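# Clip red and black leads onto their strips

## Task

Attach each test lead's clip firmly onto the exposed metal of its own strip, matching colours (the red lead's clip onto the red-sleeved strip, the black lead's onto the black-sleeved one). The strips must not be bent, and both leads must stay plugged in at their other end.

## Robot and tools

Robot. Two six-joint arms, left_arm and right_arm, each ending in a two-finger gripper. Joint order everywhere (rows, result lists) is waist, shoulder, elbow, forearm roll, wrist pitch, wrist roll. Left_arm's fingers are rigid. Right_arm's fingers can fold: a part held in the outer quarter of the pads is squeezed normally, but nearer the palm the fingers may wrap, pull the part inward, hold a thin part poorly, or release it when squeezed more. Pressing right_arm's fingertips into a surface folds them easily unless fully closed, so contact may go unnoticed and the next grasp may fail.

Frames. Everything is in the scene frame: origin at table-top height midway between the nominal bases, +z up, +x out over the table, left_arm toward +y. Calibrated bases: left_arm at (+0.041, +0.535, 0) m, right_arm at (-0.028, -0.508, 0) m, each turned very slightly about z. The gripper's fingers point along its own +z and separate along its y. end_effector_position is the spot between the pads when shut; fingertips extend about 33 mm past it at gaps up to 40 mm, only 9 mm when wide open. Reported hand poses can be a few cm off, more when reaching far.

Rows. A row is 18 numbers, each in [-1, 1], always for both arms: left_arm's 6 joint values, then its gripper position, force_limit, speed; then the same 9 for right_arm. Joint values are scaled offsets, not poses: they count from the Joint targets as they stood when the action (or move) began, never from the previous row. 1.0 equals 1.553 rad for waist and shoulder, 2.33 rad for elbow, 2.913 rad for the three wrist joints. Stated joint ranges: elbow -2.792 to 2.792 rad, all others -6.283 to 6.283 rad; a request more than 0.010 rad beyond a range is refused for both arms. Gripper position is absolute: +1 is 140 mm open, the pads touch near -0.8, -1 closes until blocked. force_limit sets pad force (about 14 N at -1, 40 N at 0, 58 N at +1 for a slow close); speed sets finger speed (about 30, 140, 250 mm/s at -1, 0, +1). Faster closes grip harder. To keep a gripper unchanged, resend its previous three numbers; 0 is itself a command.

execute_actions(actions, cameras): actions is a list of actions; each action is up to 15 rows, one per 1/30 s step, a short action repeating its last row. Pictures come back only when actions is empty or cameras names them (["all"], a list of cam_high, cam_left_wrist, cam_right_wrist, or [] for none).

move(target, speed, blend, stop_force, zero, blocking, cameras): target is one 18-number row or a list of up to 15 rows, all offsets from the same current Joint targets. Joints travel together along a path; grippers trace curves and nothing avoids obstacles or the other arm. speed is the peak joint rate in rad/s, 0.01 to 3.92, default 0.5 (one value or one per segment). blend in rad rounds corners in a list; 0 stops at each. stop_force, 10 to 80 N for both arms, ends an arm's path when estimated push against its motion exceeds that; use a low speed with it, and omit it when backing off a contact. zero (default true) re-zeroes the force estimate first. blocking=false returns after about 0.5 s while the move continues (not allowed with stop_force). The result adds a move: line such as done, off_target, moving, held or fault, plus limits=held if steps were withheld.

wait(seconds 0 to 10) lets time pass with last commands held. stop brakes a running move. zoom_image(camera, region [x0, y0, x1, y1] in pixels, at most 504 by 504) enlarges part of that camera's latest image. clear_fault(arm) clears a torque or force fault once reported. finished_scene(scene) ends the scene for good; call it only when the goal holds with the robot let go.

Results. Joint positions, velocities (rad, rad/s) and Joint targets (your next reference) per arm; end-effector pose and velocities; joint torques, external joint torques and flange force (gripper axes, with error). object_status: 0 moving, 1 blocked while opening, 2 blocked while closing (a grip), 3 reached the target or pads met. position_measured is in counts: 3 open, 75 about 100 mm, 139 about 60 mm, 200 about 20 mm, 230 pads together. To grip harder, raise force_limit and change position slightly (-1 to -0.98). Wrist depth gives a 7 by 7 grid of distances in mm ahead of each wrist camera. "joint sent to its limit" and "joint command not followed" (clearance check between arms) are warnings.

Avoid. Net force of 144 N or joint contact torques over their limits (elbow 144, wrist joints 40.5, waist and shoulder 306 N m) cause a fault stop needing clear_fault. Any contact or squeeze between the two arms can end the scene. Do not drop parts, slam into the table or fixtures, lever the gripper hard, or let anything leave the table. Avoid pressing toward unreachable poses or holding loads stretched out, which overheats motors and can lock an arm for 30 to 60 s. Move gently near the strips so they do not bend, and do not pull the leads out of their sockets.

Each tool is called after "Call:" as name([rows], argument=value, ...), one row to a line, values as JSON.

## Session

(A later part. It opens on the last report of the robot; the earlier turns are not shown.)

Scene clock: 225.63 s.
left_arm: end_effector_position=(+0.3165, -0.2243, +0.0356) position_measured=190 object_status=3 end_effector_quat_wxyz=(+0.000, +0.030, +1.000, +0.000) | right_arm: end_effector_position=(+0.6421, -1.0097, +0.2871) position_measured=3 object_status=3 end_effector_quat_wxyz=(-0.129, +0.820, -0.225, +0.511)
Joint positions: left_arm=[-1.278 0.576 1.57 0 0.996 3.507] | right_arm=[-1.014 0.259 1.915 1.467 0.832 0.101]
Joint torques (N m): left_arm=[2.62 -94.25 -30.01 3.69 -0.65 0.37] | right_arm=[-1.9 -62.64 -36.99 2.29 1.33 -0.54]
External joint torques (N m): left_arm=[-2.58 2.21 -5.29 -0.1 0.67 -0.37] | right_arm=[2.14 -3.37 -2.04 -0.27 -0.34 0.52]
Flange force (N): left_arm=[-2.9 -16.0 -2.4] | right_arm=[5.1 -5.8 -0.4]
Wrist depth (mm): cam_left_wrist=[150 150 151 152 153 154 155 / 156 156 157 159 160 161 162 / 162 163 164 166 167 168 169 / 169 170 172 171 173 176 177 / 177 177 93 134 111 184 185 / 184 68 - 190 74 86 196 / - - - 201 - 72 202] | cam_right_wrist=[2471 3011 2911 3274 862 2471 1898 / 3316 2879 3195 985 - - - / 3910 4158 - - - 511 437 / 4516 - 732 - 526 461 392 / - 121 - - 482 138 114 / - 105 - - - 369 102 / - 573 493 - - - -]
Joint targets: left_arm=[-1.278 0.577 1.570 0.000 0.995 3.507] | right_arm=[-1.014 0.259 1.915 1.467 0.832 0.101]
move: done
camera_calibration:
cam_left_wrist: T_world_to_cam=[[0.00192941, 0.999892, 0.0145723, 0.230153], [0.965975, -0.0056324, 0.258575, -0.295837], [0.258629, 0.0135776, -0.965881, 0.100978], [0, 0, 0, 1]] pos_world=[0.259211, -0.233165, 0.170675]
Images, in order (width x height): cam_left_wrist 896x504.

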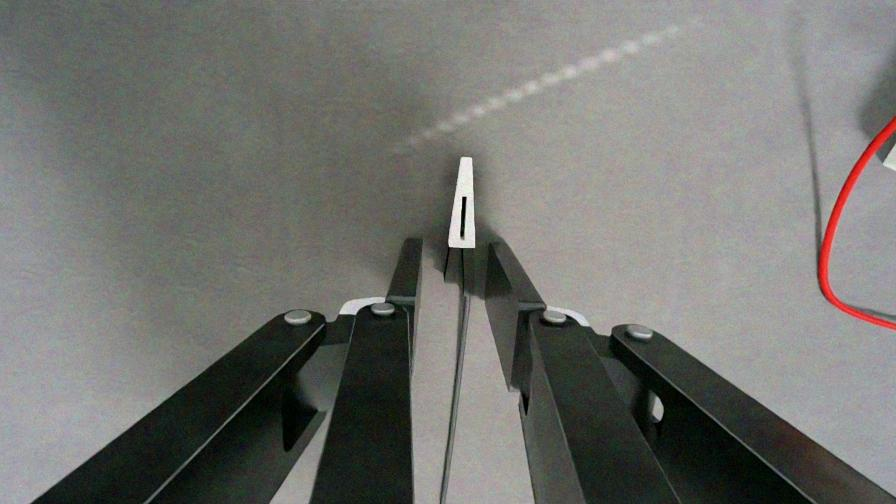

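Call:
execute_actions([
  [[0,-0.0008,-0.0004,0,0.0008,0,-0.48,-0.5,-1,0,0,0,0,0,0,1,1,1]],
  [[0,0,0,0,0,0,-1,-0.5,-1,0,0,0,0,0,0,1,1,1]],
  [[0,0,0,0,0,0,-1,-0.5,-1,0,0,0,0,0,0,1,1,1]],
], cameras=["cam_left_wrist"])

Call:
zoom_image(camera="cam_left_wrist", region=[380, 120, 540, 330])

Scene clock: 235.70 s.
left_arm: end_effector_position=(+0.3165, -0.2242, +0.0368) position_measured=219 object_status=2 end_effector_quat_wxyz=(+0.000, +0.030, +1.000, +0.000) | right_arm: end_effector_position=(+0.6421, -1.0097, +0.2871) position_measured=3 object_status=3 end_effector_quat_wxyz=(-0.129, +0.820, -0.225, +0.511)
Joint positions: left_arm=[-1.278 0.575 1.569 0 0.998 3.507] | right_arm=[-1.014 0.259 1.915 1.467 0.832 0.101]
Joint torques (N m): left_arm=[1.98 -100.67 -32.37 3.51 0.03 0.33] | right_arm=[-1.94 -62.56 -36.96 2.31 1.34 -0.56]
External joint torques (N m): left_arm=[-1.94 8.69 -2.95 0.08 -0.02 -0.33] | right_arm=[1.79 -3.43 -2 -0.26 -0.35 0.53]
External joint torques at the end of the 1st action: left_arm=[-2.03 9.43 -2.73 0.02 -0.21 -0.38] | right_arm=[2.07 -3.52 -2.02 -0.22 -0.33 0.51]
External joint torques at the end of the 2nd action: left_arm=[-2.06 9.24 -2.65 0.07 -0.17 -0.43] | right_arm=[2.05 -3.75 -2.28 -0.28 -0.29 0.55]
Flange force (N): left_arm=[-4.8 -18.1 5.8] | right_arm=[5.0 -5.5 -0.9]
Flange force at the end of the 1st action (N): left_arm=[-4.7 -18.5 6.9] | right_arm=[4.9 -5.9 -0.7]
Flange force at the end of the 2nd action (N): left_arm=[-4.5 -18.1 6.7] | right_arm=[5.6 -6.0 -0.9]
Wrist depth (mm): cam_left_wrist=[150 151 152 153 154 155 157 / 157 157 159 160 161 162 163 / 163 164 165 167 168 169 170 / 170 172 172 171 175 177 178 / 179 180 178 100 104 186 188 / 187 184 79 - 84 192 197 / - - - - - 68 205] | cam_right_wrist=[2787 3082 2943 3156 989 2239 1926 / 4093 2977 3082 885 - 583 536 / - 4030 - 740 - - 461 / 4093 956 - - - - - / - 122 706 550 512 138 108 / - 105 583 506 - - 102 / - 529 502 431 - - 97]
Joint targets: left_arm=[-1.278 0.575 1.569 0.000 0.998 3.507] | right_arm=[-1.014 0.259 1.915 1.467 0.832 0.101]
camera_calibration:
cam_left_wrist: T_world_to_cam=[[0.00187687, 0.999889, 0.0147652, 0.230015], [0.966, -0.00563021, 0.258481, -0.296136], [0.258535, 0.0137781, -0.965904, 0.10221], [0, 0, 0, 1]] pos_world=[0.259211, -0.233065, 0.171875]
Images, in order (width x height): cam_left_wrist 896x504.

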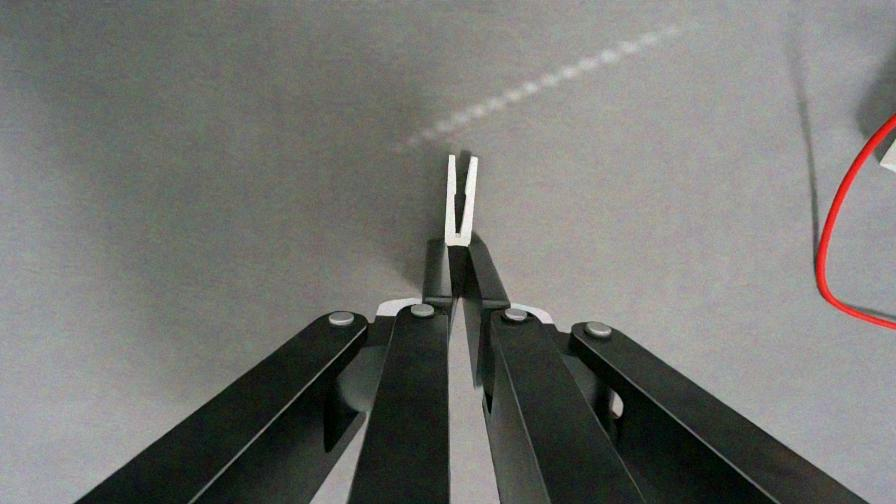

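Scaled by 2.400 from the camera's 896x504 image, which has a finer 1280x720 frame.

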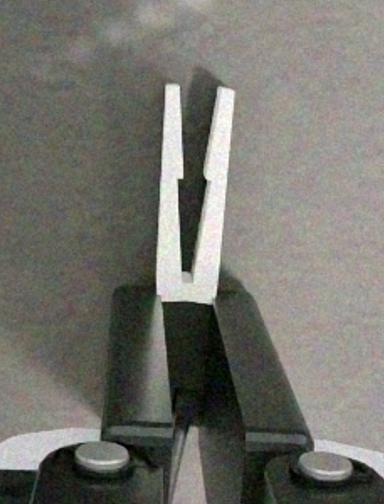

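Call:
move([
  [0,-0.0728,-0.0601,0,0.0869,0,-1,-0.5,-1,0,0,0,0,0,0,1,1,1],
  [0.1021,-0.3535,0.1803,0,0.0442,-0.3704,-1,-0.5,-1,0,0,0,0,0,0,1,1,1],
  [0.1021,-0.3104,0.2158,0,-0.0071,-0.3704,-1,-0.5,-1,0,0,0,0,0,0,1,1,1],
], speed=[0.25,0.5,0.15], blend=0.03, cameras=["cam_left_wrist","cam_high"])

Call:
zoom_image(camera="cam_left_wrist", region=[410, 40, 510, 270])

Call:
zoom_image(camera="cam_left_wrist", region=[430, 50, 500, 150])

Call:
zoom_image(camera="cam_high", region=[390, 85, 460, 145])

Scene clock: 272.53 s.
left_arm: end_effector_position=(+0.3050, +0.0846, +0.1244) position_measured=219 object_status=2 end_effector_quat_wxyz=(+0.000, -0.555, +0.832, +0.000) | right_arm: end_effector_position=(+0.6421, -1.0097, +0.2871) position_measured=3 object_status=3 end_effector_quat_wxyz=(-0.129, +0.820, -0.225, +0.511)
Joint positions: left_arm=[-1.119 0.093 2.072 0 0.977 2.428] | right_arm=[-1.014 0.259 1.915 1.467 0.832 0.101]
Joint torques (N m): left_arm=[2.37 -50.81 -33.33 3.58 0.16 0.35] | right_arm=[-1.88 -62.82 -36.89 2.32 1.34 -0.56]
External joint torques (N m): left_arm=[-2.3 5.9 -1.7 -0.02 -0.2 -0.35] | right_arm=[2.27 -3.26 -1.91 -0.33 -0.33 0.54]
Flange force (N): left_arm=[11.0 -6.2 4.8] | right_arm=[5.0 -5.9 -0.3]
Wrist depth (mm): cam_left_wrist=[229 230 234 192 235 237 237 / 238 239 241 203 245 246 249 / 248 250 252 253 256 258 260 / 241 261 264 260 267 270 272 / 229 273 271 98 105 283 - / 213 69 79 - 84 295 301 / - - - - - 68 313] | cam_right_wrist=[- 2787 2911 3082 - 2165 1926 / 3316 3082 3046 879 728 - 516 / 3910 4678 - 742 - - 460 / 3852 1061 720 - 530 148 395 / - 122 - - - 137 108 / - 113 557 - 386 381 102 / - 605 - - 376 343 97]
Joint targets: left_arm=[-1.119 0.093 2.072 0.000 0.977 2.428] | right_arm=[-1.014 0.259 1.915 1.467 0.832 0.101]
move: done
camera_calibration:
cam_left_wrist: T_world_to_cam=[[-0.944238, 0.328952, 0.0143275, 0.265304], [0.321261, 0.91088, 0.259016, -0.186877], [0.072153, 0.249175, -0.965767, 0.222488], [0, 0, 0, 1]] pos_world=[0.294493, 0.027512, 0.259474]
Images, in order (width x height): cam_high 896x504, cam_left_wrist 896x504.

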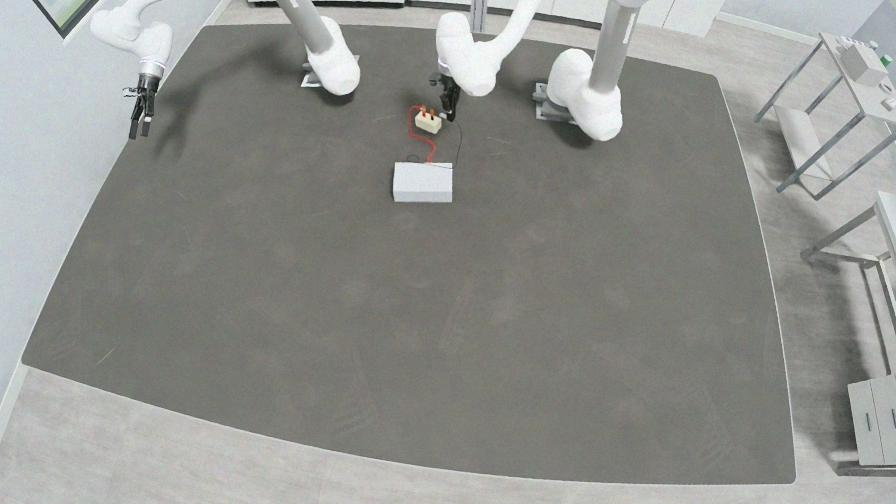

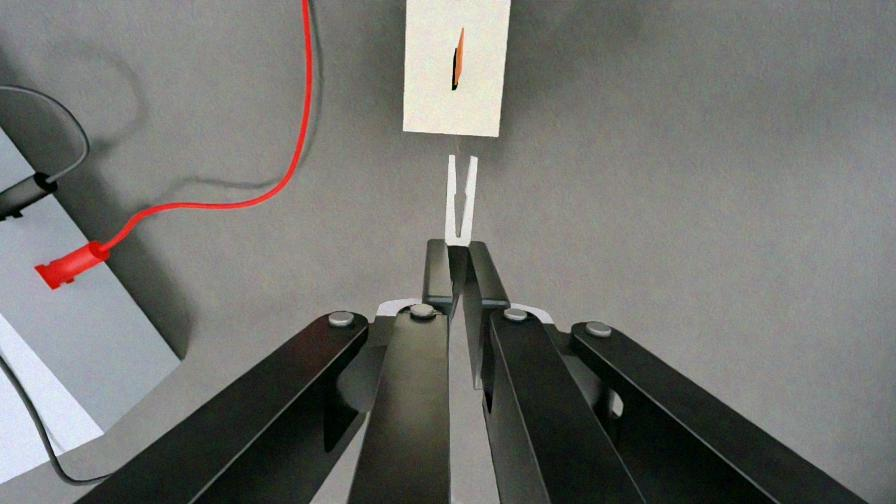

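Scaled by 2.191 from the camera's 896x504 image, which has a finer 1280x720 frame.

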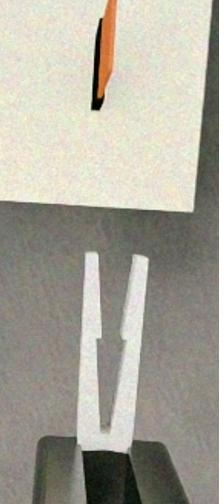

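Scaled by 5.040 from the camera's 896x504 image, which has a finer 1280x720 frame.

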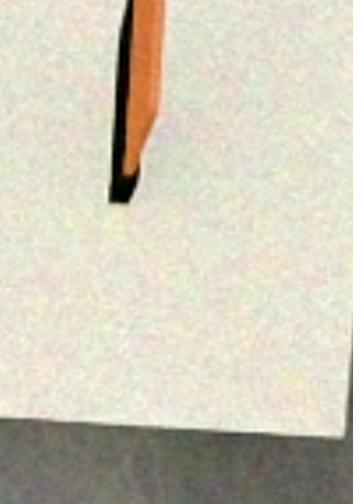

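Scaled by 7.200 from the camera's 896x504 image, which has a finer 1280x720 frame.

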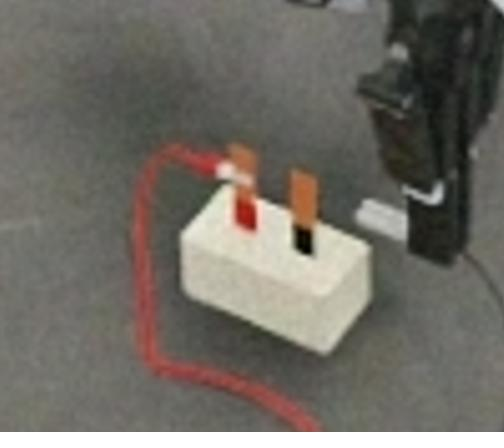

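Call:
move([
  [0.0028,0.0068,0.0008,0,-0.0043,0.0015,-1,-0.5,-1,0,0,0,0,0,0,1,1,1],
  [-0.0338,0.0319,-0.0188,0,-0.0020,-0.0180,-1,-0.5,-1,0,0,0,0,0,0,1,1,1],
], speed=0.04, stop_force=12, cameras=["cam_left_wrist","cam_high"])

Call:
zoom_image(camera="cam_left_wrist", region=[420, 100, 500, 270])

Call:
zoom_image(camera="cam_high", region=[390, 85, 460, 145])

Scene clock: 315.87 s.
left_arm: end_effector_position=(+0.2925, +0.0451, +0.1180) position_measured=219 object_status=2 end_effector_quat_wxyz=(+0.000, -0.555, +0.832, +0.000) | right_arm: end_effector_position=(+0.6421, -1.0097, +0.2871) position_measured=3 object_status=3 end_effector_quat_wxyz=(-0.129, +0.820, -0.225, +0.511)
Joint positions: left_arm=[-1.172 0.143 2.028 0 0.971 2.376] | right_arm=[-1.014 0.259 1.915 1.467 0.832 0.101]
Joint torques (N m): left_arm=[2.45 -57.17 -32.21 3.53 0.11 0.38] | right_arm=[-1.78 -62.76 -36.89 2.3 1.33 -0.54]
External joint torques (N m): left_arm=[-2.42 7.55 -2.57 0.02 -0.14 -0.38] | right_arm=[2.05 -3.2 -1.93 -0.29 -0.33 0.52]
Flange force (N): left_arm=[13.8 -8.5 5.5] | right_arm=[4.9 -5.5 -0.4]
Wrist depth (mm): cam_left_wrist=[223 224 226 188 229 230 231 / 232 234 236 196 238 240 241 / 242 244 246 203 249 250 252 / 252 254 257 253 261 264 264 / 238 268 264 98 105 275 277 / 227 69 79 - 84 286 294 / - - - - - 68 306] | cam_right_wrist=[2543 3796 2847 3011 845 2381 1845 / 4440 3046 3082 - - - - / - 4093 - - - - - / - 3046 842 - - 432 - / - 122 - 561 - 137 108 / - 112 547 - 413 373 102 / - - - 425 377 323 -]
Joint targets: left_arm=[-1.172 0.143 2.028 0.000 0.971 2.376] | right_arm=[-1.014 0.259 1.915 1.467 0.832 0.101]
move: done
camera_calibration:
cam_left_wrist: T_world_to_cam=[[-0.944238, 0.328952, 0.0143275, 0.266619], [0.321261, 0.91088, 0.259016, -0.145133], [0.072153, 0.249175, -0.965767, 0.227076], [0, 0, 0, 1]] pos_world=[0.281993, -0.012088, 0.253074]
Images, in order (width x height): cam_high 896x504, cam_left_wrist 896x504.

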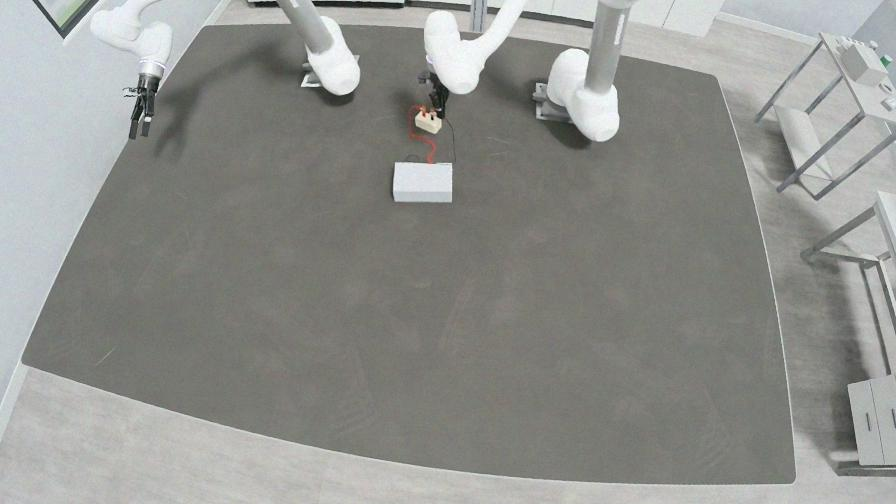

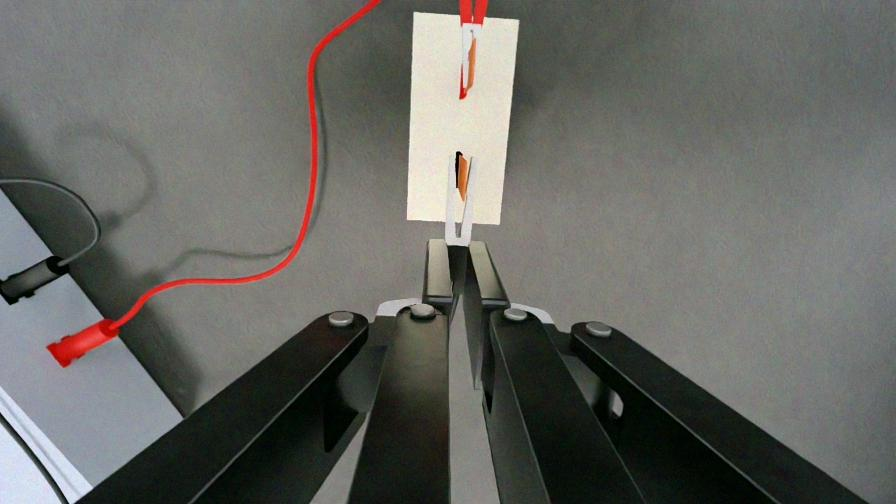

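Scaled by 2.965 from the camera's 896x504 image, which has a finer 1280x720 frame.

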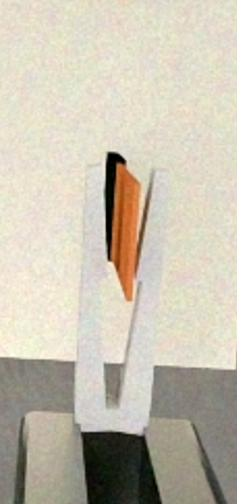

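Scaled by 7.200 from the camera's 896x504 image, which has a finer 1280x720 frame.

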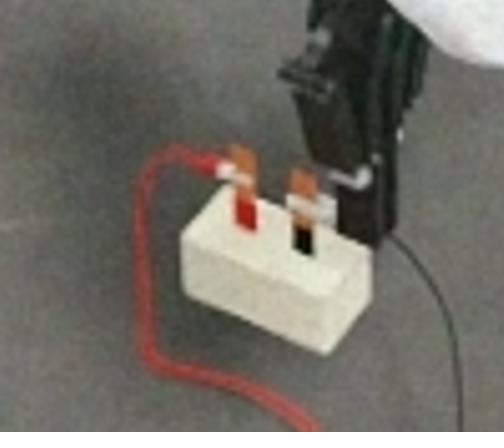

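Call:
execute_actions([
  [[0,0,0,0,0,0,-0.48,-0.5,-1,0,0,0,0,0,0,1,1,1]],
  [[0,0,0,0,0,0,-0.48,-0.5,-1,0,0,0,0,0,0,1,1,1]],
], cameras=["cam_left_wrist"])

Call:
zoom_image(camera="cam_left_wrist", region=[410, 130, 510, 310])

Scene clock: 322.70 s.
left_arm: end_effector_position=(+0.2925, +0.0451, +0.1180) position_measured=190 object_status=3 end_effector_quat_wxyz=(+0.000, -0.555, +0.832, +0.000) | right_arm: end_effector_position=(+0.6421, -1.0097, +0.2871) position_measured=3 object_status=3 end_effector_quat_wxyz=(-0.129, +0.820, -0.225, +0.511)
Joint positions: left_arm=[-1.172 0.143 2.028 0 0.971 2.376] | right_arm=[-1.014 0.259 1.915 1.467 0.832 0.101]
Joint torques (N m): left_arm=[2.44 -56.76 -32.29 3.54 0.11 0.33] | right_arm=[-1.77 -62.64 -36.94 2.29 1.3 -0.55]
External joint torques (N m): left_arm=[-2.41 6.92 -2.56 0 -0.15 -0.33] | right_arm=[1.89 -3.23 -2.18 -0.26 -0.31 0.53]
External joint torques at the end of the 1st action: left_arm=[-2.16 7.71 -2.74 0.01 -0.2 -0.33] | right_arm=[1.69 -2.77 -1.99 -0.24 -0.4 0.55]
Flange force (N): left_arm=[13.2 -7.8 4.9] | right_arm=[5.4 -5.2 -0.5]
Flange force at the end of the 1st action (N): left_arm=[13.8 -9.3 5.6] | right_arm=[5.1 -4.7 -0.2]
Wrist depth (mm): cam_left_wrist=[223 224 227 187 228 230 231 / 233 233 234 195 237 240 242 / 243 244 246 203 250 252 253 / 252 254 257 254 259 264 265 / 239 265 94 133 115 276 278 / 225 - - - 74 86 293 / - - - 302 - 72 303] | cam_right_wrist=[- 3119 3046 2943 916 2360 1637 / 3742 3011 3234 - 684 582 501 / 3156 4225 - - 557 553 - / 5239 - 761 - 487 455 - / 4596 122 699 - - 138 108 / - 105 - 475 422 384 102 / - 576 455 - 375 - -]
Joint targets: left_arm=[-1.172 0.143 2.028 0.000 0.971 2.376] | right_arm=[-1.014 0.259 1.915 1.467 0.832 0.101]
camera_calibration:
cam_left_wrist: T_world_to_cam=[[-0.944238, 0.328952, 0.0143275, 0.266619], [0.321261, 0.91088, 0.259016, -0.145133], [0.072153, 0.249175, -0.965767, 0.227076], [0, 0, 0, 1]] pos_world=[0.281993, -0.012088, 0.253074]
Images, in order (width x height): cam_left_wrist 896x504.

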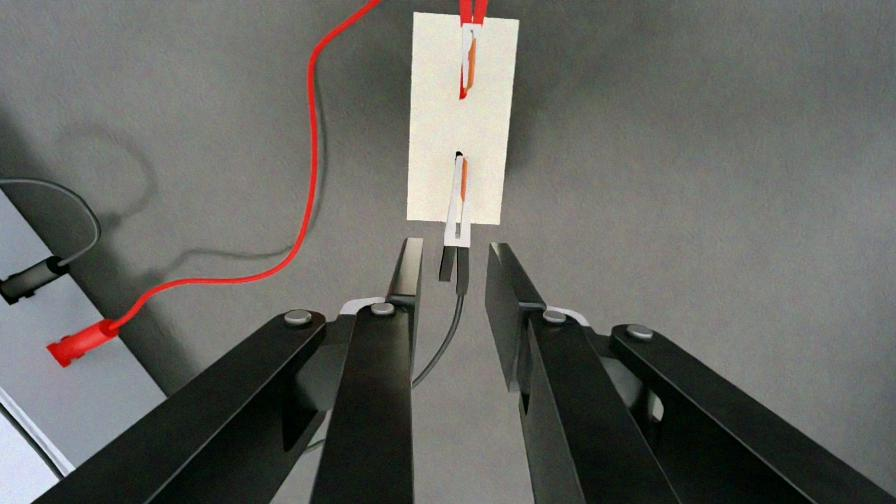

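Scaled by 2.800 from the camera's 896x504 image, which has a finer 1280x720 frame.

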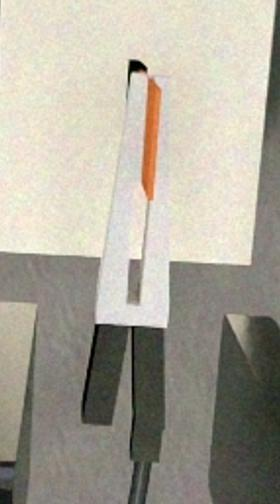

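Call:
move([
  [0,-0.041,-0.0323,0,0.0477,0,-0.48,-0.5,-1,0,0,0,0,0,0,1,1,1],
], speed=0.15, cameras=["cam_left_wrist","cam_high"])

Call:
zoom_image(camera="cam_left_wrist", region=[380, 0, 560, 300])

Call:
zoom_image(camera="cam_high", region=[380, 85, 480, 175])

Scene clock: 334.07 s.
left_arm: end_effector_position=(+0.2925, +0.0450, +0.1892) position_measured=190 object_status=3 end_effector_quat_wxyz=(+0.000, -0.555, +0.832, +0.000) | right_arm: end_effector_position=(+0.6421, -1.0097, +0.2871) position_measured=3 object_status=3 end_effector_quat_wxyz=(-0.129, +0.820, -0.225, +0.511)
Joint positions: left_arm=[-1.172 0.079 1.953 0 1.11 2.376] | right_arm=[-1.014 0.259 1.915 1.467 0.832 0.101]
Joint torques (N m): left_arm=[2.26 -53.69 -36.01 3.8 0.13 0.39] | right_arm=[-1.71 -62.85 -37.04 2.3 1.36 -0.57]
External joint torques (N m): left_arm=[-2.23 7.6 -1.75 0.04 -0.16 -0.39] | right_arm=[1.8 -2.74 -1.83 -0.28 -0.37 0.55]
Flange force (N): left_arm=[13.0 -8.0 4.2] | right_arm=[4.8 -4.8 -0.2]
Wrist depth (mm): cam_left_wrist=[286 287 291 290 291 294 298 / 298 300 303 266 302 308 310 / 287 312 315 311 320 317 320 / 265 325 328 330 336 336 340 / 268 295 94 131 112 360 358 / 277 - - 362 74 364 375 / - - - 385 - 72 63] | cam_right_wrist=[4158 2879 2701 3082 816 2201 1770 / 3690 2847 3156 - - - - / 4158 5695 - - 594 504 433 / 3910 3910 - - - 442 - / - 121 - 536 - 137 108 / - 112 534 516 - 371 102 / - - - 419 421 - -]
Joint targets: left_arm=[-1.172 0.079 1.953 0.000 1.110 2.376] | right_arm=[-1.014 0.259 1.915 1.467 0.832 0.101]
move: done
camera_calibration:
cam_left_wrist: T_world_to_cam=[[-0.944238, 0.328952, 0.0143275, 0.265599], [0.321261, 0.91088, 0.259016, -0.163575], [0.072153, 0.249175, -0.965767, 0.295839], [0, 0, 0, 1]] pos_world=[0.281993, -0.012088, 0.324274]
Images, in order (width x height): cam_high 896x504, cam_left_wrist 896x504.

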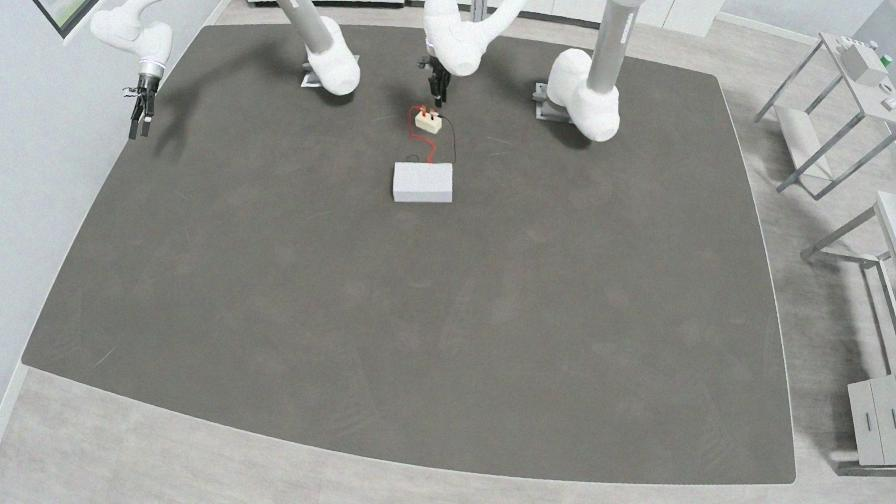

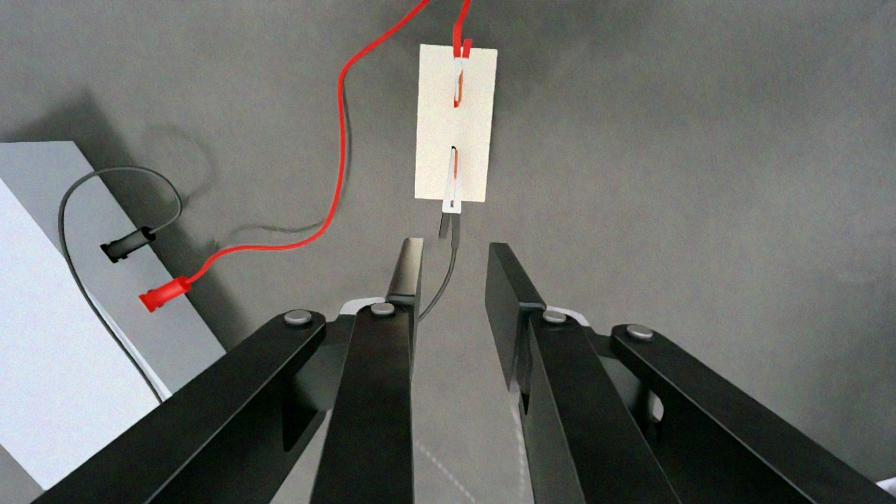

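Scaled by 1.680 from the camera's 896x504 image, which has a finer 1280x720 frame.

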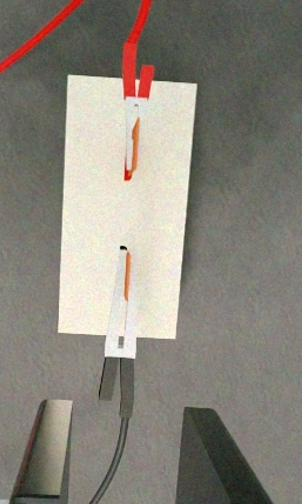

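Scaled by 5.040 from the camera's 896x504 image, which has a finer 1280x720 frame.

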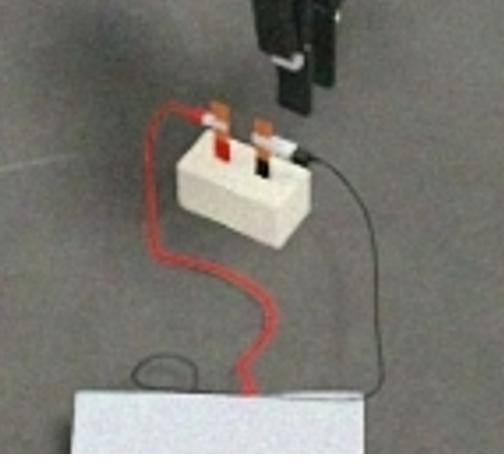

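Call:
finished_scene(scene=2)

The scene is finished: the task was done.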